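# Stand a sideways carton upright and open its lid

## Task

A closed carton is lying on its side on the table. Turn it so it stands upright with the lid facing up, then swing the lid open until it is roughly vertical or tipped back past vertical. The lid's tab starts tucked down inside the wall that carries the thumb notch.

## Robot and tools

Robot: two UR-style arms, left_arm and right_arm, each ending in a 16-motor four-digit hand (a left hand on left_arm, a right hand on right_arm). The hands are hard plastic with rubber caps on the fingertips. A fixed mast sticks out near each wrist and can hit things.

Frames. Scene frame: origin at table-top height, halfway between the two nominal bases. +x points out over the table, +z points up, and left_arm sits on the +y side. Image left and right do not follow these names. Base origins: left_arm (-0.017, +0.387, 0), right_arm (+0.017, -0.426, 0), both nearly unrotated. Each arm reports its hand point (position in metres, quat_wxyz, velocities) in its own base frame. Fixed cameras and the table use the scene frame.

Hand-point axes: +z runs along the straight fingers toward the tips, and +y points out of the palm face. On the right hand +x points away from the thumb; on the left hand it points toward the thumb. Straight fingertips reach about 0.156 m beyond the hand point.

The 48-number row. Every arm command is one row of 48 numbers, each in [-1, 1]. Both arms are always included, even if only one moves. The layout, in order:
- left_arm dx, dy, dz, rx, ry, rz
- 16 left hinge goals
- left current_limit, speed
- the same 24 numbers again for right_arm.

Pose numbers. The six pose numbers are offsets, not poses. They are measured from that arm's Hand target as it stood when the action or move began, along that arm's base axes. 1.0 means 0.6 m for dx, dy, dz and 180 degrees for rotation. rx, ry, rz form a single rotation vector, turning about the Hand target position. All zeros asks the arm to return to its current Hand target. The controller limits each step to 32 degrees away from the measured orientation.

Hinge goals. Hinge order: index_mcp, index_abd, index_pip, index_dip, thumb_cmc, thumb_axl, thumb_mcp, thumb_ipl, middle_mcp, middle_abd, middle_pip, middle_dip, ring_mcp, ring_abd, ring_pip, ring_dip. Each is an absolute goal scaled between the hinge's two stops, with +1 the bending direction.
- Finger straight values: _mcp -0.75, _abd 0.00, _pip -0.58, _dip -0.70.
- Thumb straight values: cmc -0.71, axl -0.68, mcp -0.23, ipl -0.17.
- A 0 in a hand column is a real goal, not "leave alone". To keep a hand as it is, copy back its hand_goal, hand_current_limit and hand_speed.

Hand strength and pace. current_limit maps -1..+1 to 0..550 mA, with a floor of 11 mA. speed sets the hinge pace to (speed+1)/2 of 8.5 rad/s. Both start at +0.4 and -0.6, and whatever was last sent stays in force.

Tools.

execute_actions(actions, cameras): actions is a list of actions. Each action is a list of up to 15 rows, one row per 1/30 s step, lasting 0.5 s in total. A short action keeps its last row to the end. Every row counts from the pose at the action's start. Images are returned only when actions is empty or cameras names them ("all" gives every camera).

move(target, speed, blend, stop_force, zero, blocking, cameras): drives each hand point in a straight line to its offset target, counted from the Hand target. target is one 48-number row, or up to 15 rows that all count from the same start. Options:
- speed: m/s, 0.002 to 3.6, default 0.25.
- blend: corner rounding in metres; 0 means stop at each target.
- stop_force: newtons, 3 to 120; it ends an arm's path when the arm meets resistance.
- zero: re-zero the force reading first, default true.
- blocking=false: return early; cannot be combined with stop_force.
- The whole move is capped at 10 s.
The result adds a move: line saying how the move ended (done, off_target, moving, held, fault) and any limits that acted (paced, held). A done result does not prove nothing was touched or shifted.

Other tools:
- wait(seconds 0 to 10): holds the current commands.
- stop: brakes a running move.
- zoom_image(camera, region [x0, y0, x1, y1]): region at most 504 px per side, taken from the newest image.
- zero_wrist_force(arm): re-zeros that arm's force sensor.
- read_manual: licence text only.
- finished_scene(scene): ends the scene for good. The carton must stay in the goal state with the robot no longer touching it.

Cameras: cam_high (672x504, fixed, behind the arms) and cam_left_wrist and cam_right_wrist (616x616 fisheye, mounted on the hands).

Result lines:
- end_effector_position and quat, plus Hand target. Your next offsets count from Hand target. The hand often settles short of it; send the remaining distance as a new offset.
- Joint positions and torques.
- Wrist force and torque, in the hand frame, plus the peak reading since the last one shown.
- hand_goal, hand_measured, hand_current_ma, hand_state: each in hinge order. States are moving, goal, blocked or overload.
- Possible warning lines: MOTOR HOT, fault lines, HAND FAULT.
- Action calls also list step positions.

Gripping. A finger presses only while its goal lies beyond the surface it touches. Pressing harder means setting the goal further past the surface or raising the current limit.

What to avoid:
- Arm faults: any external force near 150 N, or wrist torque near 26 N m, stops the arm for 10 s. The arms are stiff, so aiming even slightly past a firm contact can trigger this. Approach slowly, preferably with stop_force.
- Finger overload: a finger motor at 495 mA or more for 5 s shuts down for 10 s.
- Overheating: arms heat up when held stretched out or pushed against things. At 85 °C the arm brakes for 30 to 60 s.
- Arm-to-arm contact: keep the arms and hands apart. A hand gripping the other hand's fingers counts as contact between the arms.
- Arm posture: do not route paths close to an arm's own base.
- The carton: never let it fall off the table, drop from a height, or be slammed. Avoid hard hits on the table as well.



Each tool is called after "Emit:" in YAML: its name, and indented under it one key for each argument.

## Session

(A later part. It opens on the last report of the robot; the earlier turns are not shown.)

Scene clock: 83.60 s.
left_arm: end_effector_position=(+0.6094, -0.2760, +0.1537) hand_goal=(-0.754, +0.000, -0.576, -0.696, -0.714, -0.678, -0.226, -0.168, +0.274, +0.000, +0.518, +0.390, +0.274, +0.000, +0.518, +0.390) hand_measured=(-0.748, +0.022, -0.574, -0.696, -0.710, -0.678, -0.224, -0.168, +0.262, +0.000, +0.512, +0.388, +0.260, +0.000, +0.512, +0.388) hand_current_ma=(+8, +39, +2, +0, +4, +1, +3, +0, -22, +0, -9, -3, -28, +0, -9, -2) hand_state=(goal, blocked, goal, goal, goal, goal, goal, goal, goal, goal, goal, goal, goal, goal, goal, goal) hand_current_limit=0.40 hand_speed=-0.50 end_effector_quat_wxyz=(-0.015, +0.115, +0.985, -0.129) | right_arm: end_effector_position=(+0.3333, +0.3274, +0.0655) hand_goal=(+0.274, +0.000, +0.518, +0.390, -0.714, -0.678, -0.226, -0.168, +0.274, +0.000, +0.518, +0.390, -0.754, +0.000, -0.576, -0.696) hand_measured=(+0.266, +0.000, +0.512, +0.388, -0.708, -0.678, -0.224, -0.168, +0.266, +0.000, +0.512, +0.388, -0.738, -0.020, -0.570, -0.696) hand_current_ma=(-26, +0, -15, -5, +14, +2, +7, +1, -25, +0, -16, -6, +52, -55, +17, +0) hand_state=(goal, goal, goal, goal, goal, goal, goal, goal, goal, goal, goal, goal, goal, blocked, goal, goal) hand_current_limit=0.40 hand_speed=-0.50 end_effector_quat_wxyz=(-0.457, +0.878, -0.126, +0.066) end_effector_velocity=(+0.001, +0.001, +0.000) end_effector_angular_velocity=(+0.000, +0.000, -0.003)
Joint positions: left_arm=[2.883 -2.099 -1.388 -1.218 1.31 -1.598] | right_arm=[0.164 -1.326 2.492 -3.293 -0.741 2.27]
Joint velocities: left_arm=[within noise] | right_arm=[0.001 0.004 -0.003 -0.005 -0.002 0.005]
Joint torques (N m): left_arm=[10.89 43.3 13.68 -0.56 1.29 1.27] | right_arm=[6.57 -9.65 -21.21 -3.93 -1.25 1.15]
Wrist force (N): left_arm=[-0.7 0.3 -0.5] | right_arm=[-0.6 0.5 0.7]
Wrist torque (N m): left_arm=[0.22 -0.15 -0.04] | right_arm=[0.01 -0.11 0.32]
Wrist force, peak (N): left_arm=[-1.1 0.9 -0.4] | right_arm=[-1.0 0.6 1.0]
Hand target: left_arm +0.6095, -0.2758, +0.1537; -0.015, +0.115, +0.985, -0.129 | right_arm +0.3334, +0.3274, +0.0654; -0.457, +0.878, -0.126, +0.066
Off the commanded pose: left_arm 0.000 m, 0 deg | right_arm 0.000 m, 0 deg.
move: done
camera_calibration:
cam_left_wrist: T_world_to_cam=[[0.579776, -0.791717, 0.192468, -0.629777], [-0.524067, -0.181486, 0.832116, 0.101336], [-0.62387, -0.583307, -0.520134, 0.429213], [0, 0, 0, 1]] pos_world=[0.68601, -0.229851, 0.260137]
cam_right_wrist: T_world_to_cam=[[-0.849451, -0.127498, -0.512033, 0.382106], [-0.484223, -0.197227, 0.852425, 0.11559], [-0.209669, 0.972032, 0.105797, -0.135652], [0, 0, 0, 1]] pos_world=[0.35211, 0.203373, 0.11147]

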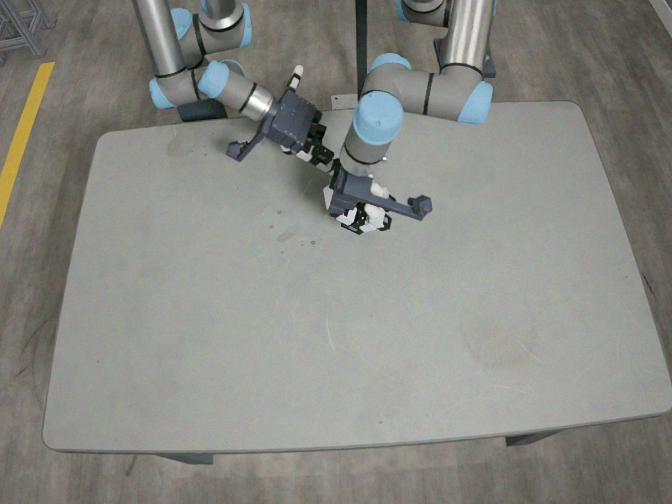

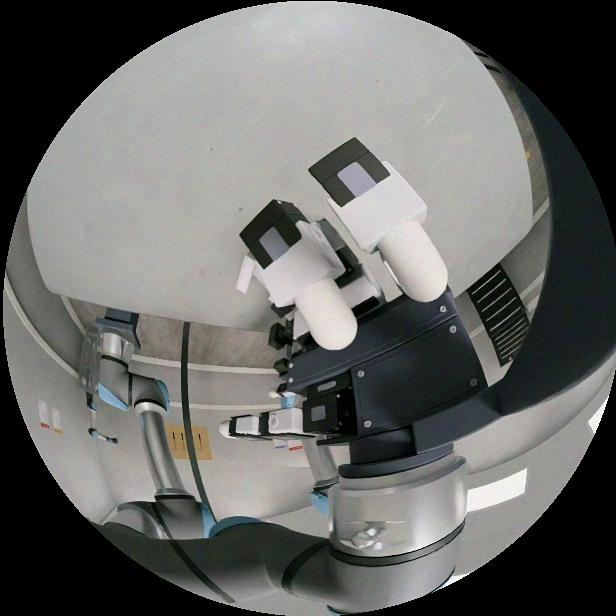

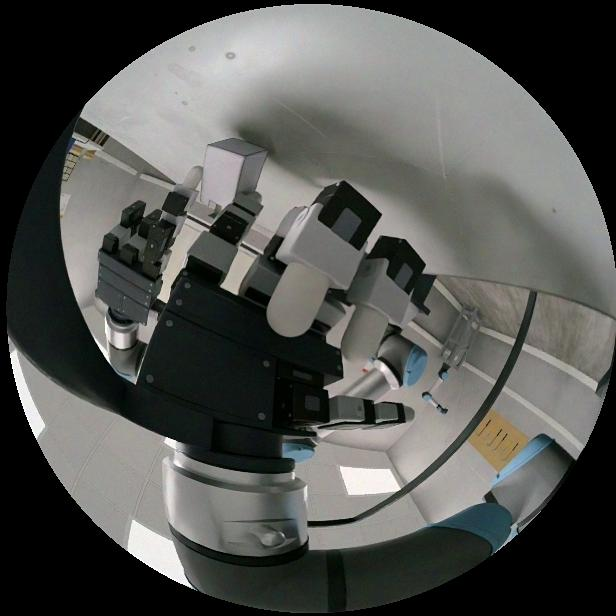

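Emit:
move:
  target:
    - [-0.002,-0.0081,-0.01,0,0,0,-0.754,0,-0.576,-0.696,-0.714,-0.678,-0.226,-0.168,0.274,0,0.518,0.391,0.274,0,0.518,0.391,0.4,-0.5,-0.0024,-0.008,-0.01,0,0,0,0.274,0,0.518,0.391,-0.714,-0.678,-0.226,-0.168,0.274,0,0.518,0.391,-0.754,0,-0.576,-0.696,0.4,-0.5]
    - [-0.0077,-0.0324,-0.01,0,0,0,-0.754,0,-0.576,-0.696,-0.714,-0.678,-0.226,-0.168,0.274,0,0.518,0.391,0.274,0,0.518,0.391,0.4,-0.5,-0.0094,-0.0320,-0.01,0,0,0,0.274,0,0.518,0.391,-0.714,-0.678,-0.226,-0.168,0.274,0,0.518,0.391,-0.754,0,-0.576,-0.696,0.4,-0.5]
  speed: 0.03
  cameras: ["cam_right_wrist"]

Emit:
zoom_image:
  camera: "cam_right_wrist"
  region: [160, 100, 320, 260]

Scene clock: 87.27 s.
left_arm: end_effector_position=(+0.6048, -0.2954, +0.1477) hand_goal=(-0.754, +0.000, -0.576, -0.696, -0.714, -0.678, -0.226, -0.168, +0.274, +0.000, +0.518, +0.390, +0.274, +0.000, +0.518, +0.390) hand_measured=(-0.750, +0.022, -0.574, -0.696, -0.710, -0.678, -0.224, -0.168, +0.262, +0.000, +0.512, +0.388, +0.260, +0.000, +0.512, +0.388) hand_current_ma=(+7, +39, +2, +0, +4, +1, +3, +0, -22, +0, -9, -3, -28, +0, -9, -2) hand_state=(goal, blocked, goal, goal, goal, goal, goal, goal, goal, goal, goal, goal, goal, goal, goal, goal) hand_current_limit=0.40 hand_speed=-0.50 end_effector_quat_wxyz=(-0.015, +0.115, +0.985, -0.129) | right_arm: end_effector_position=(+0.3276, +0.3082, +0.0595) hand_goal=(+0.274, +0.000, +0.518, +0.390, -0.714, -0.678, -0.226, -0.168, +0.274, +0.000, +0.518, +0.390, -0.754, +0.000, -0.576, -0.696) hand_measured=(+0.266, +0.000, +0.512, +0.388, -0.708, -0.678, -0.224, -0.168, +0.266, +0.000, +0.512, +0.388, -0.744, -0.020, -0.574, -0.696) hand_current_ma=(-26, +0, -15, -5, +14, +2, +7, +1, -25, +0, -16, -6, +27, -57, +4, +0) hand_state=(goal, goal, goal, goal, goal, goal, goal, goal, goal, goal, goal, goal, goal, blocked, goal, goal) hand_current_limit=0.40 hand_speed=-0.50 end_effector_quat_wxyz=(-0.457, +0.878, -0.126, +0.066) end_effector_velocity=(+0.001, +0.001, +0.000) end_effector_angular_velocity=(+0.000, -0.001, -0.001)
Joint positions: left_arm=[2.854 -2.115 -1.381 -1.201 1.31 -1.628] | right_arm=[0.109 -1.348 2.539 -3.265 -0.714 2.2]
Joint velocities: left_arm=[within noise] | right_arm=[0.003 0.002 -0.003 -0.004 -0.002 0.005]
Joint torques (N m): left_arm=[10.89 45.04 14.25 3.98 1.2 1.46] | right_arm=[8.57 -11.97 -22.73 -3.89 -1.06 2.16]
Wrist force (N): left_arm=[-0.8 0.4 -0.1] | right_arm=[-0.8 0.5 0.7]
Wrist torque (N m): left_arm=[0.19 -0.12 -0.05] | right_arm=[0.00 -0.10 0.29]
Wrist force, peak (N): left_arm=[-0.8 0.9 -2.1] | right_arm=[-0.6 0.6 1.0]
Hand target: left_arm +0.6048, -0.2953, +0.1477; -0.015, +0.115, +0.985, -0.129 | right_arm +0.3277, +0.3082, +0.0594; -0.457, +0.878, -0.126, +0.066
Off the commanded pose: left_arm 0.000 m, 0 deg | right_arm 0.000 m, 0 deg.
move: done
camera_calibration:
cam_right_wrist: T_world_to_cam=[[-0.849451, -0.127498, -0.512033, 0.371829], [-0.484223, -0.197227, 0.852425, 0.114206], [-0.209669, 0.972032, 0.105797, -0.117528], [0, 0, 0, 1]] pos_world=[0.34651, 0.184173, 0.10547]
Images, in order (width x height): cam_right_wrist 616x616.

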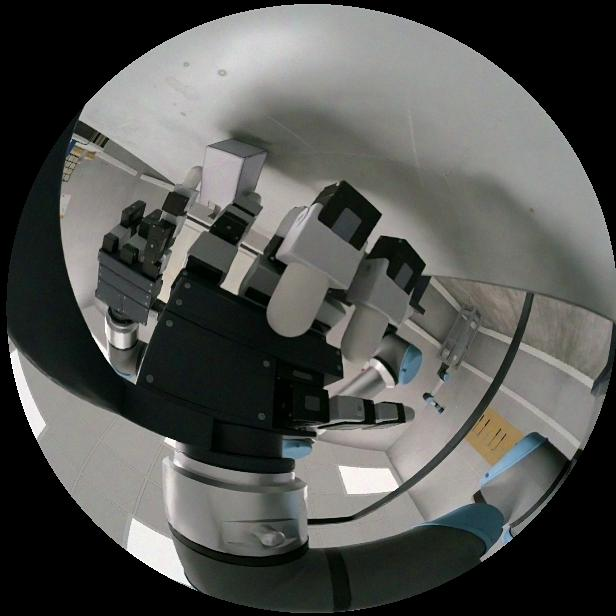

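Scaled by 3.150 from the camera's 616x616 image, which has a finer 880x880 frame.

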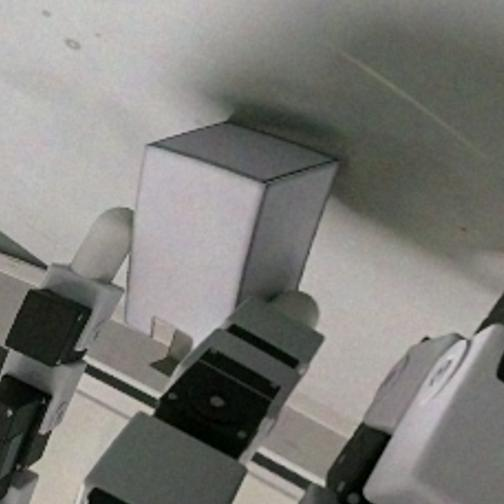

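Emit:
move:
  target:
    - [-0.0153,-0.0648,-0.004,0,0,0,-0.754,0,-0.576,-0.696,-0.714,-0.678,-0.226,-0.168,0.274,0,0.518,0.391,0.274,0,0.518,0.391,0.4,-0.5,-0.0188,-0.064,-0.004,0,0,0,0.274,0,0.518,0.391,-0.714,-0.678,-0.226,-0.168,0.274,0,0.518,0.391,-0.754,0,-0.576,-0.696,0.4,-0.5]
  speed: 0.03
  cameras: ["cam_right_wrist","cam_high"]

Emit:
zoom_image:
  camera: "cam_right_wrist"
  region: [160, 100, 320, 260]

Scene clock: 89.97 s.
left_arm: end_effector_position=(+0.5956, -0.3343, +0.1453) hand_goal=(-0.754, +0.000, -0.576, -0.696, -0.714, -0.678, -0.226, -0.168, +0.274, +0.000, +0.518, +0.390, +0.274, +0.000, +0.518, +0.390) hand_measured=(-0.748, +0.022, -0.574, -0.694, -0.710, -0.678, -0.224, -0.168, +0.262, +0.000, +0.512, +0.388, +0.260, +0.000, +0.512, +0.388) hand_current_ma=(+10, +39, +2, +1, +4, +1, +3, +0, -22, +0, -9, -3, -28, +0, -9, -2) hand_state=(goal, blocked, goal, goal, goal, goal, goal, goal, goal, goal, goal, goal, goal, goal, goal, goal) hand_current_limit=0.40 hand_speed=-0.50 end_effector_quat_wxyz=(-0.015, +0.115, +0.985, -0.129) | right_arm: end_effector_position=(+0.3164, +0.2698, +0.0571) hand_goal=(+0.274, +0.000, +0.518, +0.390, -0.714, -0.678, -0.226, -0.168, +0.274, +0.000, +0.518, +0.390, -0.754, +0.000, -0.576, -0.696) hand_measured=(+0.266, +0.000, +0.512, +0.388, -0.708, -0.678, -0.224, -0.168, +0.266, +0.000, +0.512, +0.388, -0.750, -0.022, -0.576, -0.696) hand_current_ma=(-26, +0, -15, -5, +14, +2, +7, +1, -25, +0, -16, -6, +10, -61, +0, +0) hand_state=(goal, goal, goal, goal, goal, goal, goal, goal, goal, goal, goal, goal, goal, blocked, goal, goal) hand_current_limit=0.40 hand_speed=-0.50 end_effector_quat_wxyz=(-0.457, +0.878, -0.126, +0.066)
Joint positions: left_arm=[2.797 -2.143 -1.346 -1.192 1.311 -1.688] | right_arm=[-0.012 -1.446 2.62 -3.114 -0.662 2.027]
Joint torques (N m): left_arm=[9.33 47.51 11.67 3.5 1.12 1.36] | right_arm=[6.7 -4.71 -20.76 -4.3 -1.02 1.34]
Wrist force (N): left_arm=[-1.3 1.1 -0.8] | right_arm=[-1.1 0.1 0.5]
Wrist torque (N m): left_arm=[0.26 -0.13 -0.08] | right_arm=[-0.02 -0.19 0.17]
Wrist force, peak (N): left_arm=[-1.2 0.3 -1.8] | right_arm=[-1.1 0.7 1.0]
Hand target: left_arm +0.5957, -0.3341, +0.1453; -0.015, +0.115, +0.985, -0.129 | right_arm +0.3164, +0.2698, +0.0570; -0.457, +0.878, -0.126, +0.066
Off the commanded pose: left_arm 0.000 m, 0 deg | right_arm 0.000 m, 0 deg.
move: done
camera_calibration:
cam_right_wrist: T_world_to_cam=[[-0.849427, -0.127399, -0.512097, 0.356089], [-0.484306, -0.197191, 0.852387, 0.103234], [-0.209574, 0.972052, 0.105799, -0.0823532], [0, 0, 0, 1]] pos_world=[0.33521, 0.145774, 0.10307]
Images, in order (width x height): cam_high 672x504, cam_right_wrist 616x616.

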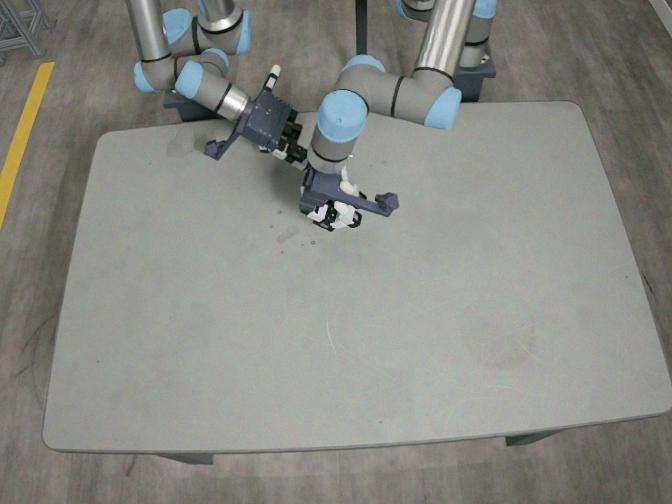

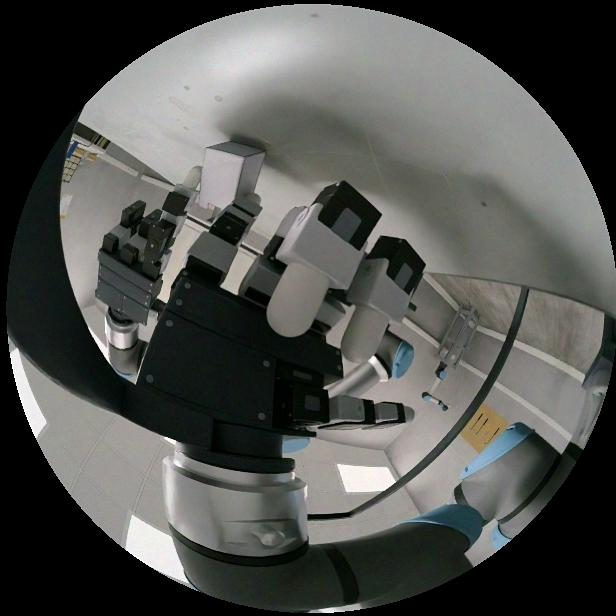

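Scaled by 3.150 from the camera's 616x616 image, which has a finer 880x880 frame.

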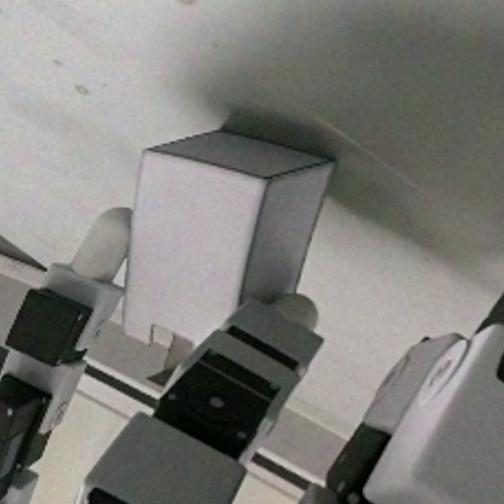

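Emit:
move:
  target:
    - [0,0,0.03,0,0,0,-0.754,0,-0.576,-0.696,-0.714,-0.678,-0.226,-0.168,0.274,0,0.518,0.391,0.274,0,0.518,0.391,0.4,-0.5,0,0,0.03,0,0,0,0.274,0,0.518,0.391,-0.714,-0.678,-0.226,-0.168,0.274,0,0.518,0.391,-0.754,0,-0.576,-0.696,0.4,-0.5]
    - [0.046,0.1946,0.03,0,0,0,-0.754,0,-0.576,-0.696,-0.714,-0.678,-0.226,-0.168,0.274,0,0.518,0.391,0.274,0,0.518,0.391,0.4,-0.5,0.0566,0.1918,0.03,0,0,0,0.274,0,0.518,0.391,-0.714,-0.678,-0.226,-0.168,0.274,0,0.518,0.391,-0.754,0,-0.576,-0.696,0.4,-0.5]
    - [0.046,0.1946,-0.008,0,0,0,-0.754,0,-0.576,-0.696,-0.714,-0.678,-0.226,-0.168,0.274,0,0.518,0.391,0.274,0,0.518,0.391,0.4,-0.5,0.0566,0.1918,-0.008,0,0,0,0.274,0,0.518,0.391,-0.714,-0.678,-0.226,-0.168,0.274,0,0.518,0.391,-0.754,0,-0.576,-0.696,0.4,-0.5]
    - [0.0077,0.0324,-0.008,0,0,0,-0.754,0,-0.576,-0.696,-0.714,-0.678,-0.226,-0.168,0.274,0,0.518,0.391,0.274,0,0.518,0.391,0.4,-0.5,0.0094,0.0320,-0.008,0,0,0,0.274,0,0.518,0.391,-0.714,-0.678,-0.226,-0.168,0.274,0,0.518,0.391,-0.754,0,-0.576,-0.696,0.4,-0.5]
  speed: [0.1,0.1,0.05,0.05]
  blend: [0.008,0.008,0,0]
  cameras: ["cam_right_wrist"]

Emit:
zoom_image:
  camera: "cam_right_wrist"
  region: [160, 100, 320, 260]

Scene clock: 96.73 s.
left_arm: end_effector_position=(+0.6003, -0.3148, +0.1405) hand_goal=(-0.754, +0.000, -0.576, -0.696, -0.714, -0.678, -0.226, -0.168, +0.274, +0.000, +0.518, +0.390, +0.274, +0.000, +0.518, +0.390) hand_measured=(-0.748, +0.022, -0.574, -0.694, -0.710, -0.678, -0.224, -0.168, +0.262, +0.000, +0.512, +0.388, +0.260, +0.000, +0.512, +0.388) hand_current_ma=(+10, +40, +2, +1, +4, +1, +3, +0, -22, +0, -9, -3, -28, +0, -9, -2) hand_state=(goal, blocked, goal, goal, goal, goal, goal, goal, goal, goal, goal, goal, goal, goal, goal, goal) hand_current_limit=0.40 hand_speed=-0.50 end_effector_quat_wxyz=(-0.015, +0.115, +0.985, -0.129) | right_arm: end_effector_position=(+0.3220, +0.2890, +0.0523) hand_goal=(+0.274, +0.000, +0.518, +0.390, -0.714, -0.678, -0.226, -0.168, +0.274, +0.000, +0.518, +0.390, -0.754, +0.000, -0.576, -0.696) hand_measured=(+0.266, +0.000, +0.512, +0.388, -0.708, -0.678, -0.224, -0.168, +0.266, +0.000, +0.512, +0.388, -0.746, -0.020, -0.574, -0.696) hand_current_ma=(-23, +0, -15, -5, +15, +2, +7, +1, -22, +0, -16, -6, +25, -56, +2, -1) hand_state=(goal, goal, goal, goal, goal, goal, goal, goal, goal, goal, goal, goal, goal, blocked, goal, goal) hand_current_limit=0.40 hand_speed=-0.50 end_effector_quat_wxyz=(-0.457, +0.878, -0.126, +0.066)
Joint positions: left_arm=[2.825 -2.134 -1.373 -1.183 1.31 -1.658] | right_arm=[0.051 -1.369 2.585 -3.228 -0.687 2.119]
Joint torques (N m): left_arm=[11.8 50.19 12.24 3.4 1.04 1.29] | right_arm=[8.75 -8.71 -19.56 -4.03 -0.59 1.66]
Wrist force (N): left_arm=[-0.6 0.9 0.1] | right_arm=[-0.3 0.4 0.7]
Wrist torque (N m): left_arm=[0.21 -0.10 -0.10] | right_arm=[-0.06 -0.09 0.18]
Wrist force, peak (N): left_arm=[-1.7 0.4 -1.4] | right_arm=[-1.2 1.4 1.3]
Hand target: left_arm +0.6003, -0.3147, +0.1405; -0.015, +0.115, +0.985, -0.129 | right_arm +0.3221, +0.2890, +0.0522; -0.457, +0.878, -0.126, +0.066
Off the commanded pose: left_arm 0.000 m, 0 deg | right_arm 0.000 m, 0 deg.
move: done
camera_calibration:
cam_right_wrist: T_world_to_cam=[[-0.849427, -0.127399, -0.512097, 0.360919], [-0.484306, -0.197191, 0.852387, 0.113872], [-0.209574, 0.972052, 0.105799, -0.0993142], [0, 0, 0, 1]] pos_world=[0.34091, 0.164974, 0.0982698]
Images, in order (width x height): cam_right_wrist 616x616.

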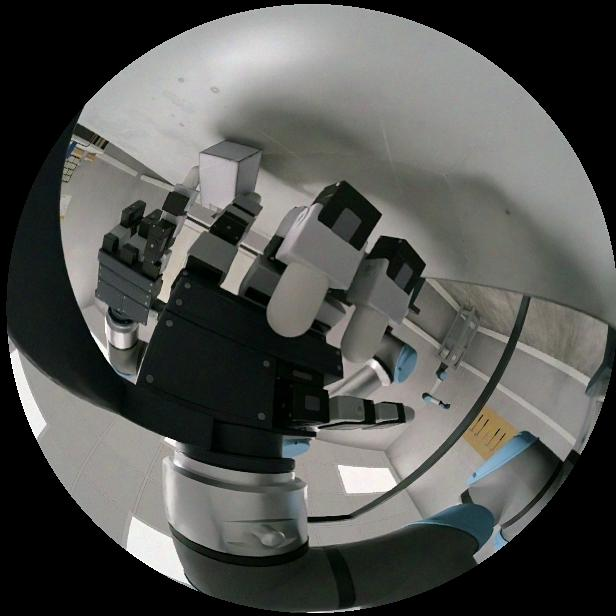

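Scaled by 3.150 from the camera's 616x616 image, which has a finer 880x880 frame.

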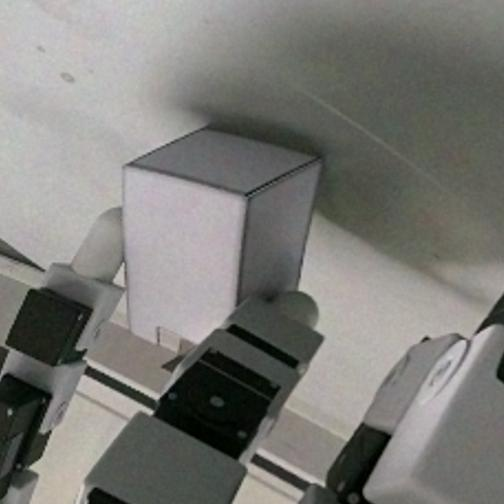

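Emit:
move:
  target:
    - [0,0,0.04,0,0,0,-0.754,0,-0.576,-0.696,-0.714,-0.678,-0.226,-0.168,0.274,0,0.518,0.391,0.274,0,0.518,0.391,0.4,-0.5,0,0,0.04,0,0,0,0.274,0,0.518,0.391,-0.714,-0.678,-0.226,-0.168,0.274,0,0.518,0.391,-0.754,0,-0.576,-0.696,0.4,-0.5]
    - [0.0353,0.1491,0.006,-0.0541,0.0128,0,-0.754,0,-0.576,-0.696,-0.714,-0.678,-0.226,-0.168,0.274,0,0.518,0.391,0.274,0,0.518,0.391,0.4,-0.5,0.0398,0.135,0.0785,-0.0533,0.0157,0,0.274,0,0.518,0.391,-0.714,-0.678,-0.226,-0.168,0.274,0,0.518,0.391,-0.754,0,-0.576,-0.696,0.4,-0.5]
    - [0.0399,0.1686,-0.0673,-0.1082,0.0256,0,-0.754,0,-0.576,-0.696,-0.714,-0.678,-0.226,-0.168,0.274,0,0.518,0.391,0.274,0,0.518,0.391,0.4,-0.5,0.0419,0.142,0.077,-0.1066,0.0314,0,0.274,0,0.518,0.391,-0.714,-0.678,-0.226,-0.168,0.274,0,0.518,0.391,-0.754,0,-0.576,-0.696,0.4,-0.5]
    - [0.0457,0.1929,-0.104,-0.1082,0.0256,0,-0.754,0,-0.576,-0.696,-0.714,-0.678,-0.226,-0.168,0.274,0,0.518,0.391,0.274,0,0.518,0.391,0.4,-0.5,0.049,0.166,0.0403,-0.1066,0.0314,0,0.274,0,0.518,0.391,-0.714,-0.678,-0.226,-0.168,0.274,0,0.518,0.391,-0.754,0,-0.576,-0.696,0.4,-0.5]
  speed: [0.1,0.15,0.1,0.04]
  cameras: ["cam_right_wrist"]

Emit:
zoom_image:
  camera: "cam_right_wrist"
  region: [160, 100, 320, 260]

Scene clock: 113.63 s.
left_arm: end_effector_position=(+0.6277, -0.1988, +0.0780) hand_goal=(-0.754, +0.000, -0.576, -0.696, -0.714, -0.678, -0.226, -0.168, +0.274, +0.000, +0.518, +0.390, +0.274, +0.000, +0.518, +0.390) hand_measured=(-0.762, +0.012, -0.576, -0.692, -0.710, -0.678, -0.224, -0.168, +0.262, +0.000, +0.512, +0.388, +0.260, +0.000, +0.512, +0.388) hand_current_ma=(-12, +19, -1, +6, +4, +1, +3, +0, -22, +0, -9, -3, -28, +0, -9, -2) hand_state=(goal, goal, goal, goal, goal, goal, goal, goal, goal, goal, goal, goal, goal, goal, goal, goal) hand_current_limit=0.40 hand_speed=-0.50 end_effector_quat_wxyz=(-0.035, +0.110, +0.947, -0.299) | right_arm: end_effector_position=(+0.3515, +0.3887, +0.0764) hand_goal=(+0.274, +0.000, +0.518, +0.390, -0.714, -0.678, -0.226, -0.168, +0.274, +0.000, +0.518, +0.390, -0.754, +0.000, -0.576, -0.696) hand_measured=(+0.266, +0.000, +0.512, +0.388, -0.708, -0.678, -0.224, -0.168, +0.266, +0.000, +0.512, +0.388, -0.742, -0.020, -0.572, -0.696) hand_current_ma=(-23, +0, -15, -5, +17, +2, +7, +1, -22, +0, -16, -6, +39, -54, +9, +0) hand_state=(goal, goal, goal, goal, goal, goal, goal, goal, goal, goal, goal, goal, goal, blocked, goal, goal) hand_current_limit=0.40 hand_speed=-0.50 end_effector_quat_wxyz=(-0.298, +0.944, -0.136, +0.043)
Joint positions: left_arm=[3.126 -2.132 -1.524 -1.206 0.976 -1.309] | right_arm=[0.456 -1.288 2.158 -2.883 -1.134 2.412]
Joint torques (N m): left_arm=[-14.77 44.75 23.15 -1.17 0.63 -1.57] | right_arm=[-4.93 -36.02 -13.61 -1.66 -0.29 -1.51]
Wrist force (N): left_arm=[-1.5 -0.3 -7.9] | right_arm=[-1.0 0.6 0.4]
Wrist torque (N m): left_arm=[0.91 0.02 -0.29] | right_arm=[0.04 -0.15 0.07]
Wrist force, peak (N): left_arm=[-2.1 -1.1 -8.7] | right_arm=[-0.9 -1.0 1.6]
Hand target: left_arm +0.6277, -0.1990, +0.0781; -0.035, +0.110, +0.947, -0.299 | right_arm +0.3515, +0.3886, +0.0764; -0.298, +0.944, -0.136, +0.043
Off the commanded pose: left_arm 0.000 m, 0 deg | right_arm 0.000 m, 0 deg.
move: done
camera_calibration:
cam_right_wrist: T_world_to_cam=[[-0.89278, -0.274404, -0.357277, 0.471531], [-0.396373, 0.101584, 0.912452, -0.0244382], [-0.214087, 0.956234, -0.199459, -0.161475], [0, 0, 0, 1]] pos_world=[0.376717, 0.286281, 0.158558]
Images, in order (width x height): cam_right_wrist 616x616.

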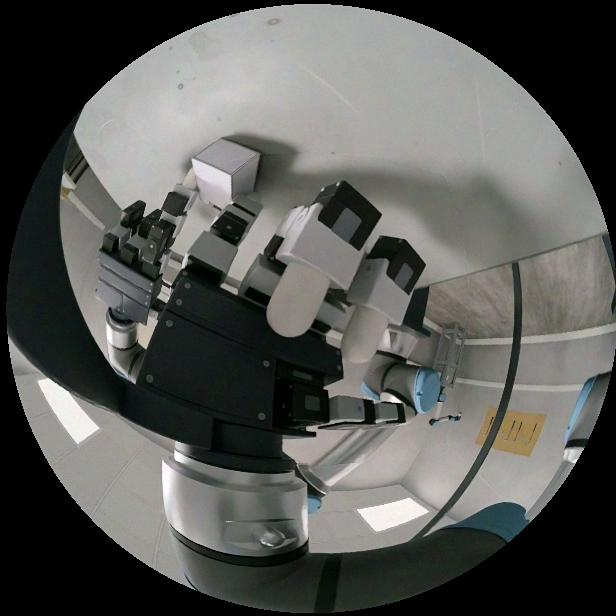

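Scaled by 3.150 from the camera's 616x616 image, which has a finer 880x880 frame.

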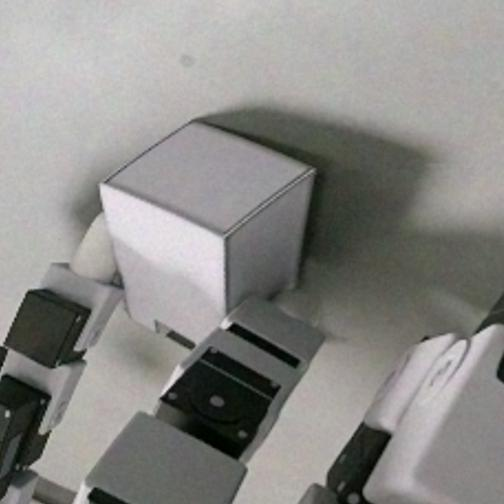

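Emit:
move:
  target:
    - [0.0487,-0.0115,0,0,0,0,-0.754,0,-0.576,-0.696,0.571,-0.678,-0.226,-0.168,0.274,0,0.518,0.391,0.274,0,0.518,0.391,0.4,-0.5,-0.048,0.0142,0,0,0,0,0.274,0,0.518,0.391,-0.714,-0.678,-0.226,-0.168,0.274,0,0.518,0.391,-0.754,0,-0.576,-0.696,0.4,-0.5]
    - [0.0537,-0.0115,0.05,-0.0541,0.0128,0,-0.754,0,-0.576,-0.696,0.571,-0.678,-0.226,-0.168,0.274,0,0.518,0.391,0.274,0,0.518,0.391,0.4,-0.5,-0.0879,0.0259,0.25,0,0,0,0.274,0,0.518,0.391,-0.714,-0.678,-0.226,-0.168,0.274,0,0.518,0.391,-0.754,0,-0.576,-0.696,0.4,-0.5]
    - [0.0477,0.0095,0.02,-0.0541,0.0128,0,-0.754,0,-0.576,-0.696,0.571,-0.678,-0.226,-0.168,0.274,0,0.518,0.391,0.274,0,0.518,0.391,0.4,-0.5,-0.04,0.1865,0.2247,-0.2933,0.0864,0,0.274,0,0.518,0.391,-0.714,-0.678,-0.226,-0.168,0.274,0,0.518,0.391,-0.754,0,-0.576,-0.696,0.4,-0.5]
    - [0.0477,0.0095,-0.0543,-0.0541,0.0128,0,-0.754,0,-0.576,-0.696,0.571,-0.678,-0.226,-0.168,0.274,0,0.518,0.391,0.274,0,0.518,0.391,0.4,-0.5,0.008,0.1723,0.1247,-0.2933,0.0864,0,0.274,0,0.518,0.391,-0.714,-0.678,-0.226,-0.168,0.274,0,0.518,0.391,-0.754,0,-0.576,-0.696,0.4,-0.5]
  speed: [0.04,0.25,0.3,0.1]
  cameras: ["all"]

Emit:
zoom_image:
  camera: "cam_high"
  region: [330, 150, 430, 230]

Emit:
zoom_image:
  camera: "cam_right_wrist"
  region: [160, 100, 320, 260]

Scene clock: 123.77 s.
left_arm: end_effector_position=(+0.6563, -0.1932, +0.0454) hand_goal=(-0.754, +0.000, -0.576, -0.696, +0.570, -0.678, -0.226, -0.168, +0.274, +0.000, +0.518, +0.390, +0.274, +0.000, +0.518, +0.390) hand_measured=(-0.748, +0.000, -0.576, -0.692, +0.568, -0.678, -0.224, -0.168, +0.264, +0.000, +0.512, +0.388, +0.260, +0.000, +0.512, +0.388) hand_current_ma=(+7, +0, +0, +3, -2, +1, +3, +0, -20, +0, -9, -3, -25, +0, -9, -2) hand_state=(goal, goal, goal, goal, goal, goal, goal, goal, goal, goal, goal, goal, goal, goal, goal, goal) hand_current_limit=0.40 hand_speed=-0.50 end_effector_quat_wxyz=(-0.044, +0.107, +0.918, -0.380) end_effector_velocity=(-0.001, +0.000, +0.000) end_effector_angular_velocity=(+0.000, +0.005, +0.000) | right_arm: end_effector_position=(+0.3563, +0.4919, +0.1511) hand_goal=(+0.274, +0.000, +0.518, +0.390, -0.714, -0.678, -0.226, -0.168, +0.274, +0.000, +0.518, +0.390, -0.754, +0.000, -0.576, -0.696) hand_measured=(+0.266, +0.000, +0.514, +0.388, -0.716, -0.678, -0.224, -0.168, +0.266, +0.000, +0.514, +0.388, -0.754, -0.002, -0.574, -0.696) hand_current_ma=(-23, +0, -8, -5, -2, +2, +7, +1, -22, +0, -9, -6, +0, -5, +5, +0) hand_state=(goal, goal, goal, goal, goal, goal, goal, goal, goal, goal, goal, goal, goal, goal, goal, goal) hand_current_limit=0.40 hand_speed=-0.50 end_effector_quat_wxyz=(+0.172, +0.975, -0.140, -0.025)
Joint positions: left_arm=[3.191 -2.24 -1.441 -1.302 0.824 -1.183] | right_arm=[0.81 -0.843 1.132 -1.545 -1.728 2.692]
Joint velocities: left_arm=[0 0.001 0.001 -0.006 0 0] | right_arm=[within noise]
Joint torques (N m): left_arm=[-10.73 52.12 28.28 -0.47 -0.98 -1.08] | right_arm=[9.49 -56.98 -34.35 -0.07 -0.18 1.28]
Wrist force (N): left_arm=[0.1 1.3 -0.7] | right_arm=[-0.4 -0.2 -0.4]
Wrist torque (N m): left_arm=[0.26 -0.04 -0.15] | right_arm=[0.09 0.12 0.09]
Wrist force, peak (N): left_arm=[-1.7 -0.4 -8.5] | right_arm=[0.7 1.7 2.4]
Hand target: left_arm +0.6563, -0.1933, +0.0455; -0.044, +0.107, +0.918, -0.380 | right_arm +0.3563, +0.4920, +0.1512; +0.172, +0.975, -0.140, -0.025
Off the commanded pose: left_arm 0.000 m, 0 deg | right_arm 0.000 m, 0 deg.
move: done
camera_calibration:
cam_left_wrist: T_world_to_cam=[[0.621727, -0.614894, 0.48514, -0.577124], [-0.418934, 0.262282, 0.869312, 0.246124], [-0.661778, -0.743716, -0.0945322, 0.424952], [0, 0, 0, 1]] pos_world=[0.743147, -0.103381, 0.106199]
cam_right_wrist: T_world_to_cam=[[-0.913231, -0.344183, 0.218052, 0.485592], [-0.183275, 0.824985, 0.534613, -0.475802], [-0.363894, 0.448261, -0.816482, 0.152259], [0, 0, 0, 1]] pos_world=[0.411661, 0.49141, 0.272802]

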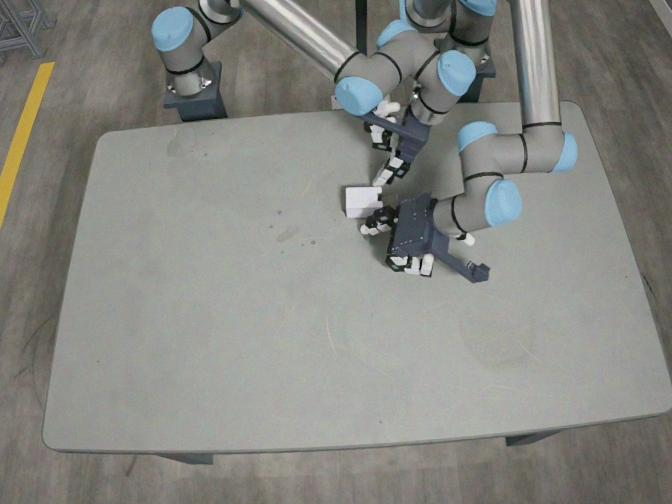

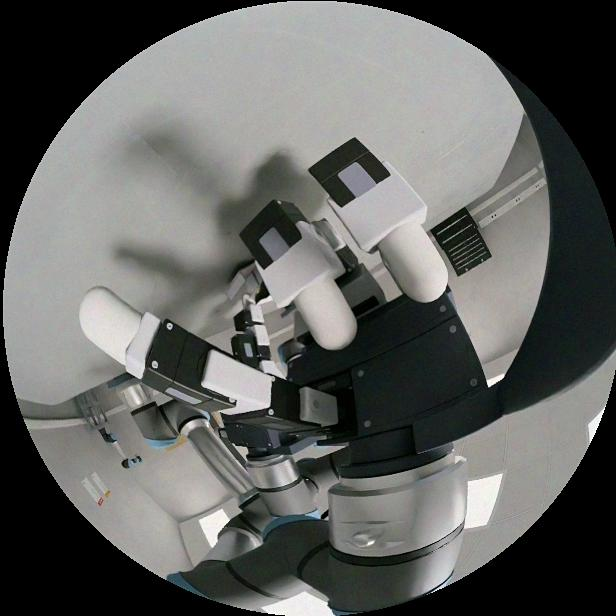

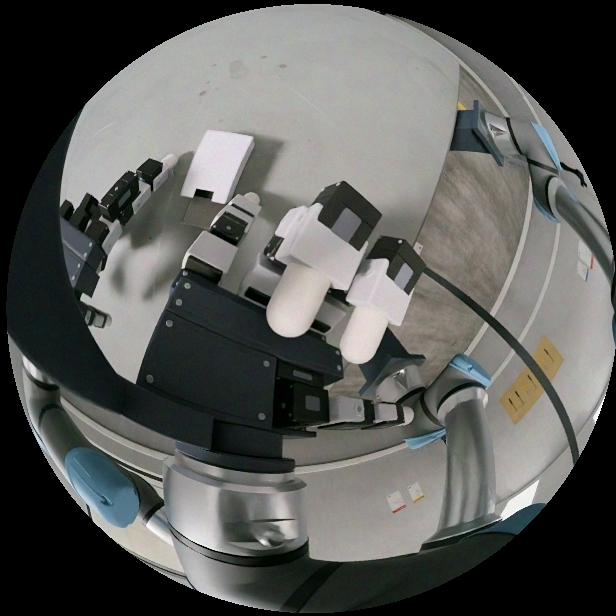

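Scaled by 5.040 from the camera's 672x504 image, which has a finer 960x720 frame.

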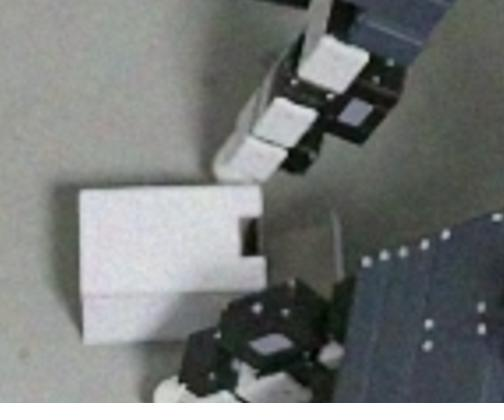

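Scaled by 3.150 from the camera's 616x616 image, which has a finer 880x880 frame.

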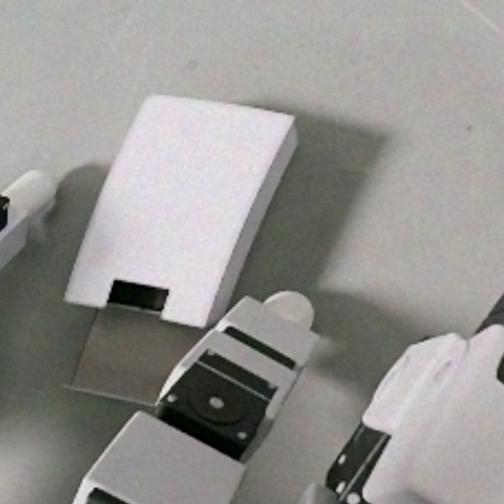

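Emit:
move:
  target:
    - [-0.0028,0.0599,0,0,0,0,-0.754,0,-0.576,-0.696,0.571,-0.678,-0.226,-0.168,0.274,0,0.518,0.391,0.274,0,0.518,0.391,0.4,-0.5,0,-0.003,0,0,0,0,0.274,0,0.518,0.391,-0.714,-0.678,-0.226,-0.168,0.274,0,0.518,0.391,-0.754,0,-0.576,-0.696,0.4,-0.5]
    - [-0.0328,0.0585,0,0,0,0,-0.754,0,-0.576,-0.696,0.571,-0.678,-0.226,-0.168,0.274,0,0.518,0.391,0.274,0,0.518,0.391,0.4,-0.5,0,-0.003,0,0,0,0,0.274,0,0.518,0.391,-0.714,-0.678,-0.226,-0.168,0.274,0,0.518,0.391,-0.754,0,-0.576,-0.696,0.4,-0.5]
  speed: 0.1

Emit:
move:
  target: [-0.05,-0.0024,0,0,0,0,-0.754,0,-0.576,-0.696,0.571,-0.678,-0.226,-0.168,0.274,0,0.518,0.391,0.274,0,0.518,0.391,0.4,-0.5,0.05,0.0003,0,0,0,0,0.274,0,0.518,0.391,-0.714,-0.678,-0.226,-0.168,0.274,0,0.518,0.391,-0.754,0,-0.576,-0.696,0.4,-0.5]
  speed: 0.015
  stop_force: 3
  cameras: ["cam_high","cam_right_wrist"]

Emit:
zoom_image:
  camera: "cam_high"
  region: [330, 150, 430, 230]

Emit:
zoom_image:
  camera: "cam_right_wrist"
  region: [160, 100, 320, 260]

Scene clock: 129.60 s.
left_arm: end_effector_position=(+0.6367, -0.1582, +0.0456) hand_goal=(-0.754, +0.000, -0.576, -0.696, +0.570, -0.678, -0.226, -0.168, +0.274, +0.000, +0.518, +0.390, +0.274, +0.000, +0.518, +0.390) hand_measured=(-0.748, +0.000, -0.576, -0.692, +0.568, -0.678, -0.224, -0.168, +0.264, +0.000, +0.512, +0.388, +0.262, +0.000, +0.512, +0.388) hand_current_ma=(+8, +0, +0, +3, -1, +1, +3, +0, -19, +0, -9, -3, -24, +0, -9, -2) hand_state=(goal, goal, goal, goal, goal, goal, goal, goal, goal, goal, goal, goal, goal, goal, goal, goal) hand_current_limit=0.40 hand_speed=-0.50 end_effector_quat_wxyz=(-0.044, +0.107, +0.918, -0.380) | right_arm: end_effector_position=(+0.3563, +0.4902, +0.1513) hand_goal=(+0.274, +0.000, +0.518, +0.390, -0.714, -0.678, -0.226, -0.168, +0.274, +0.000, +0.518, +0.390, -0.754, +0.000, -0.576, -0.696) hand_measured=(+0.266, +0.000, +0.514, +0.388, -0.716, -0.678, -0.224, -0.168, +0.266, +0.000, +0.514, +0.388, -0.754, -0.002, -0.574, -0.696) hand_current_ma=(-23, +0, -8, -5, -3, +2, +7, +1, -22, +0, -9, -6, +0, -5, +5, +0) hand_state=(goal, goal, goal, goal, goal, goal, goal, goal, goal, goal, goal, goal, goal, goal, goal, goal) hand_current_limit=0.40 hand_speed=-0.50 end_effector_quat_wxyz=(+0.172, +0.975, -0.140, -0.025)
Joint positions: left_arm=[3.244 -2.188 -1.518 -1.323 0.839 -1.114] | right_arm=[0.808 -0.847 1.138 -1.548 -1.728 2.69]
Joint torques (N m): left_arm=[11.28 42.29 15.17 -0.77 0.59 -1.47] | right_arm=[-0.13 -41.57 -30.38 -0.49 -2.08 -0.19]
Wrist force (N): left_arm=[-0.3 1.4 -0.5] | right_arm=[-0.5 -0.4 -0.3]
Wrist torque (N m): left_arm=[0.27 0.01 -0.19] | right_arm=[0.05 0.11 0.08]
Wrist force, peak (N): left_arm=[0.4 2.0 -1.1] | right_arm=[-0.6 -0.5 -0.6]
Hand target: left_arm +0.6366, -0.1582, +0.0455; -0.044, +0.107, +0.918, -0.380 | right_arm +0.3563, +0.4902, +0.1512; +0.172, +0.975, -0.140, -0.025
Off the commanded pose: left_arm 0.000 m, 0 deg | right_arm 0.000 m, 0 deg.
move: done

Scene clock: 132.63 s.
left_arm: end_effector_position=(+0.6066, -0.1596, +0.0455) hand_goal=(-0.754, +0.000, -0.576, -0.696, +0.570, -0.678, -0.226, -0.168, +0.274, +0.000, +0.518, +0.390, +0.274, +0.000, +0.518, +0.390) hand_measured=(-0.748, +0.004, -0.576, -0.694, +0.568, -0.678, -0.224, -0.168, +0.264, +0.000, +0.512, +0.388, +0.262, +0.000, +0.512, +0.388) hand_current_ma=(+10, +3, +0, +3, -1, +1, +3, +0, -19, +0, -9, -3, -24, +0, -9, -2) hand_state=(goal, goal, goal, goal, goal, goal, goal, goal, goal, goal, goal, goal, goal, goal, goal, goal) hand_current_limit=0.40 hand_speed=-0.50 end_effector_quat_wxyz=(-0.044, +0.107, +0.918, -0.380) | right_arm: end_effector_position=(+0.3863, +0.4904, +0.1512) hand_goal=(+0.274, +0.000, +0.518, +0.390, -0.714, -0.678, -0.226, -0.168, +0.274, +0.000, +0.518, +0.390, -0.754, +0.000, -0.576, -0.696) hand_measured=(+0.266, +0.000, +0.514, +0.388, -0.716, -0.678, -0.224, -0.168, +0.266, +0.000, +0.514, +0.388, -0.754, -0.002, -0.574, -0.696) hand_current_ma=(-23, +0, -8, -5, -3, +2, +7, +1, -22, +0, -9, -6, +1, -6, +5, +0) hand_state=(goal, goal, goal, goal, goal, goal, goal, goal, goal, goal, goal, goal, goal, goal, goal, goal) hand_current_limit=0.40 hand_speed=-0.50 end_effector_quat_wxyz=(+0.172, +0.975, -0.140, -0.025)
Joint positions: left_arm=[3.247 -2.129 -1.62 -1.283 0.84 -1.111] | right_arm=[0.78 -0.803 1.061 -1.519 -1.737 2.663]
Joint torques (N m): left_arm=[7.75 32.21 26.84 -0.68 0.17 -0.31] | right_arm=[7.42 -59.34 -15.58 -3.02 0.25 1.22]
Wrist force (N): left_arm=[-0.1 1.1 -0.5] | right_arm=[-0.3 -0.6 -0.3]
Wrist torque (N m): left_arm=[0.22 -0.01 -0.16] | right_arm=[0.04 0.09 0.09]
Wrist force, peak (N): left_arm=[-1.6 1.1 -1.5] | right_arm=[-2.0 -0.1 -0.6]
Hand target: left_arm +0.6066, -0.1596, +0.0455; -0.044, +0.107, +0.918, -0.380 | right_arm +0.3863, +0.4904, +0.1512; +0.172, +0.975, -0.140, -0.025
Off the commanded pose: left_arm 0.000 m, 0 deg | right_arm 0.000 m, 0 deg.
move: done
camera_calibration:
cam_right_wrist: T_world_to_cam=[[-0.913283, -0.344221, 0.217774, 0.512477], [-0.183364, 0.824844, 0.534799, -0.469079], [-0.363719, 0.448491, -0.816434, 0.163689], [0, 0, 0, 1]] pos_world=[0.441561, 0.48991, 0.2729]
Images, in order (width x height): cam_high 672x504, cam_right_wrist 616x616.

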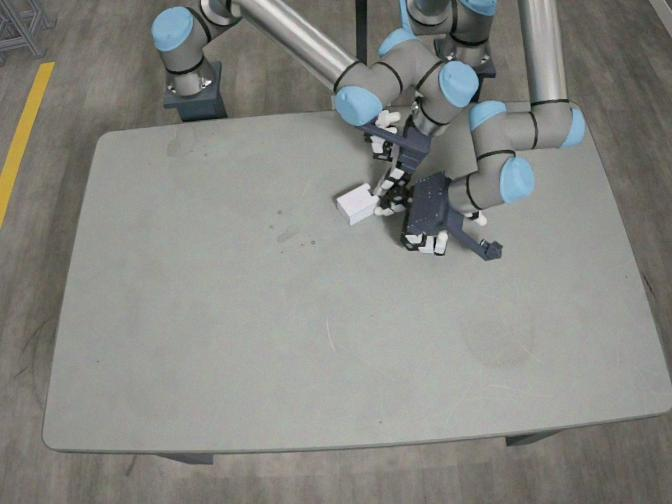

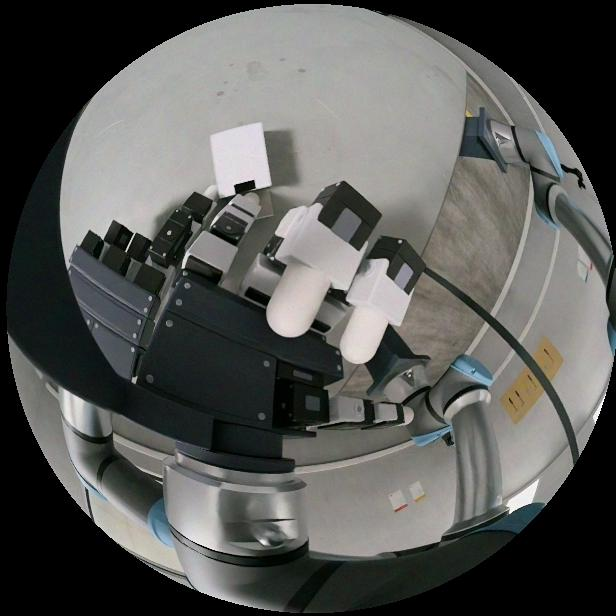

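Scaled by 5.040 from the camera's 672x504 image, which has a finer 960x720 frame.

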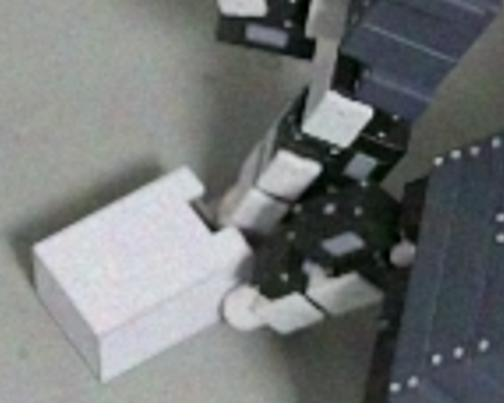

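Scaled by 3.150 from the camera's 616x616 image, which has a finer 880x880 frame.

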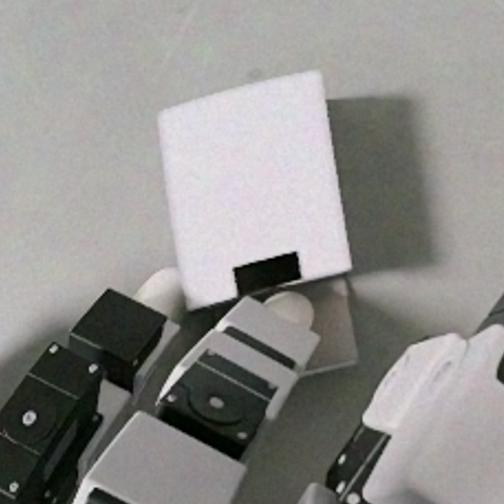

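Emit:
move:
  target:
    - [0.0833,0,0.02,0,0,0,-0.754,0,-0.576,-0.696,0.571,-0.678,-0.226,-0.168,0.274,0,0.518,0.391,0.274,0,0.518,0.391,0.4,-0.5,-0.025,0.0433,0,0,0,0,0.274,0,0.518,0.391,-0.714,-0.678,-0.226,-0.168,0.274,0,0.518,0.391,-0.754,0,-0.576,-0.696,0.4,-0.5]
    - [0.2,0.2,0.25,0,0,0,-0.754,0,-0.576,-0.696,0.571,-0.678,-0.226,-0.168,0.274,0,0.518,0.391,0.274,0,0.518,0.391,0.4,-0.5,-0.025,0.0433,0.2,0,0,0,0.274,0,0.518,0.391,-0.714,-0.678,-0.226,-0.168,0.274,0,0.518,0.391,-0.754,0,-0.576,-0.696,0.4,-0.5]
    - [0.2,0.3,0.3,0,0,0,-0.754,0,-0.576,-0.696,0.571,-0.678,-0.226,-0.168,0.274,0,0.518,0.391,0.274,0,0.518,0.391,0.4,-0.5,-0.0242,0.0597,0.085,-0.2266,-0.0264,0.2453,0.274,0,0.518,0.391,-0.714,-0.678,-0.226,-0.168,0.274,0,0.518,0.391,-0.754,0,-0.576,-0.696,0.4,-0.5]
  speed: [0.05,0.25,0.35]
  cameras: ["all"]

Emit:
zoom_image:
  camera: "cam_high"
  region: [330, 150, 430, 230]

Emit:
zoom_image:
  camera: "cam_right_wrist"
  region: [160, 80, 320, 240]

Scene clock: 148.60 s.
left_arm: end_effector_position=(+0.7266, -0.0232, +0.2037) hand_goal=(-0.754, +0.000, -0.576, -0.696, +0.570, -0.678, -0.226, -0.168, +0.274, +0.000, +0.518, +0.390, +0.274, +0.000, +0.518, +0.390) hand_measured=(-0.748, +0.004, -0.576, -0.694, +0.568, -0.678, -0.224, -0.168, +0.266, +0.000, +0.512, +0.388, +0.264, +0.000, +0.512, +0.388) hand_current_ma=(+10, +3, +0, +3, -1, +1, +3, +0, -15, +0, -9, -3, -19, +0, -9, -2) hand_state=(goal, goal, goal, goal, goal, goal, goal, goal, goal, goal, goal, goal, goal, goal, goal, goal) hand_current_limit=0.40 hand_speed=-0.50 end_effector_quat_wxyz=(-0.044, +0.107, +0.918, -0.380) | right_arm: end_effector_position=(+0.3714, +0.5182, +0.2606) hand_goal=(+0.274, +0.000, +0.518, +0.390, -0.714, -0.678, -0.226, -0.168, +0.274, +0.000, +0.518, +0.390, -0.754, +0.000, -0.576, -0.696) hand_measured=(+0.266, +0.000, +0.514, +0.388, -0.718, -0.678, -0.222, -0.168, +0.266, +0.000, +0.514, +0.388, -0.756, -0.002, -0.574, -0.696) hand_current_ma=(-24, +0, -7, -5, -8, +2, +10, +1, -23, +0, -7, -5, -6, -3, +3, +0) hand_state=(goal, goal, goal, goal, goal, goal, goal, goal, goal, goal, goal, goal, goal, goal, goal, goal) hand_current_limit=0.40 hand_speed=-0.50 end_effector_quat_wxyz=(+0.226, +0.971, -0.083, +0.000)
Joint positions: left_arm=[3.406 -2.296 -0.875 -1.986 0.9 -0.917] | right_arm=[0.862 -0.751 0.714 -1.154 -1.83 2.654]
Joint torques (N m): left_arm=[-9.9 44.68 12.71 4.07 -0.92 -1.31] | right_arm=[-3.43 -57.83 -16.19 -2.75 1.08 1.21]
Wrist force (N): left_arm=[0.0 1.0 -0.2] | right_arm=[-0.6 -0.6 -0.4]
Wrist torque (N m): left_arm=[0.20 -0.05 -0.15] | right_arm=[0.02 0.13 0.05]
Wrist force, peak (N): left_arm=[0.1 1.3 -2.4] | right_arm=[-4.7 -4.9 3.3]
Hand target: left_arm +0.7266, -0.0234, +0.2036; -0.044, +0.107, +0.918, -0.380 (not the last commanded pose) | right_arm +0.3714, +0.5181, +0.2606; +0.226, +0.971, -0.083, +0.000 (not the last commanded pose)
Off the commanded pose: left_arm 0.049 m, 0 deg | right_arm 0.059 m, 51 deg.
move: held (right_arm; a check stopped the path), off_target (left_arm; braked when a check withheld steps of right_arm); path passed 2 of 3 targets; limits=held
pose unreachable (right arm): on one or more control steps of this call, first in action 0 (counted from 0), this arm could not follow its commanded pose, so it was not sent that pose on those steps. It may still have moved: this result reports where it is.
cause: moving toward the commanded pose would bring two parts of the arm too close to each other (joints 4 (wrist 1) to 6 (wrist 3) lie between them).
camera_calibration:
cam_left_wrist: T_world_to_cam=[[0.621742, -0.614832, 0.485199, -0.59313], [-0.41899, 0.262299, 0.869279, 0.0934447], [-0.661728, -0.743761, -0.0945261, 0.612972], [0, 0, 0, 1]] pos_world=[0.813547, 0.0667192, 0.264498]
cam_right_wrist: T_world_to_cam=[[-0.869436, -0.426806, 0.248833, 0.503032], [-0.291626, 0.84992, 0.438852, -0.501024], [-0.398792, 0.308987, -0.863418, 0.3327], [0, 0, 0, 1]] pos_world=[0.423921, 0.537728, 0.381963]

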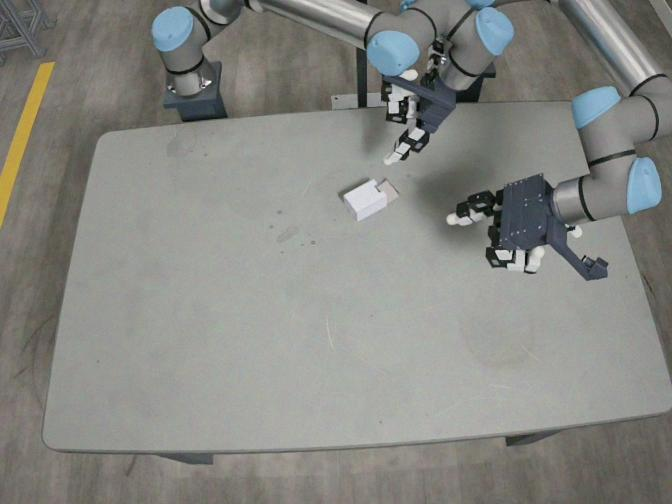

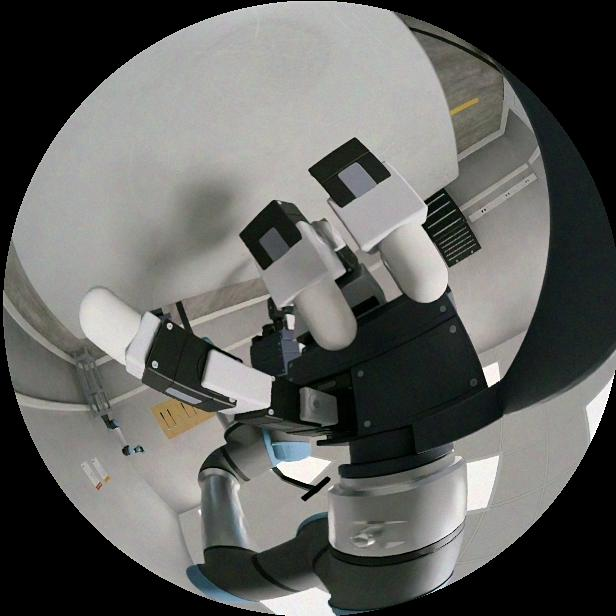

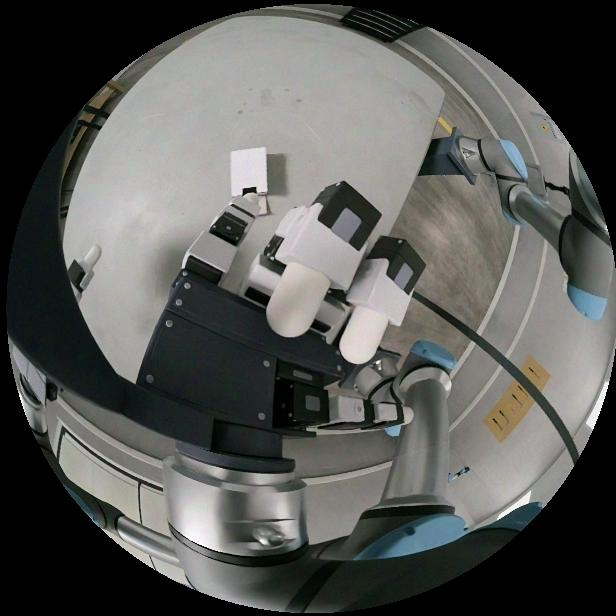

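Scaled by 5.040 from the camera's 672x504 image, which has a finer 960x720 frame.

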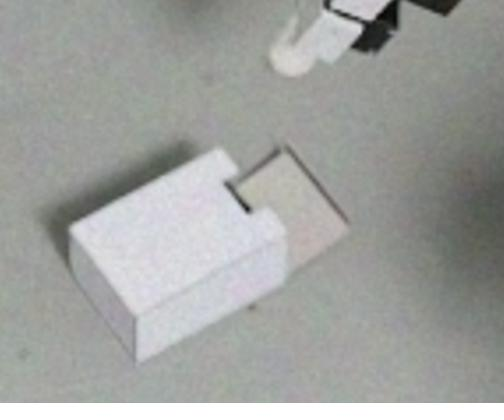

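Scaled by 3.150 from the camera's 616x616 image, which has a finer 880x880 frame.

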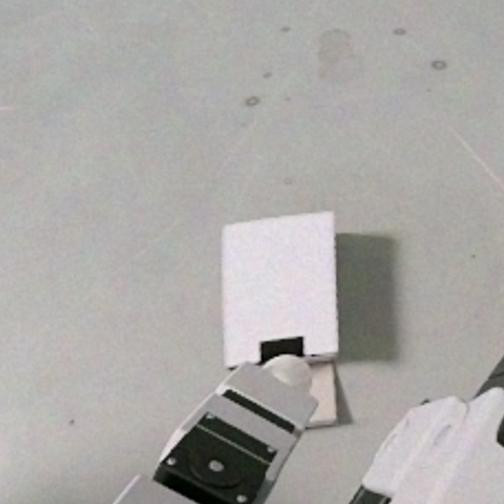

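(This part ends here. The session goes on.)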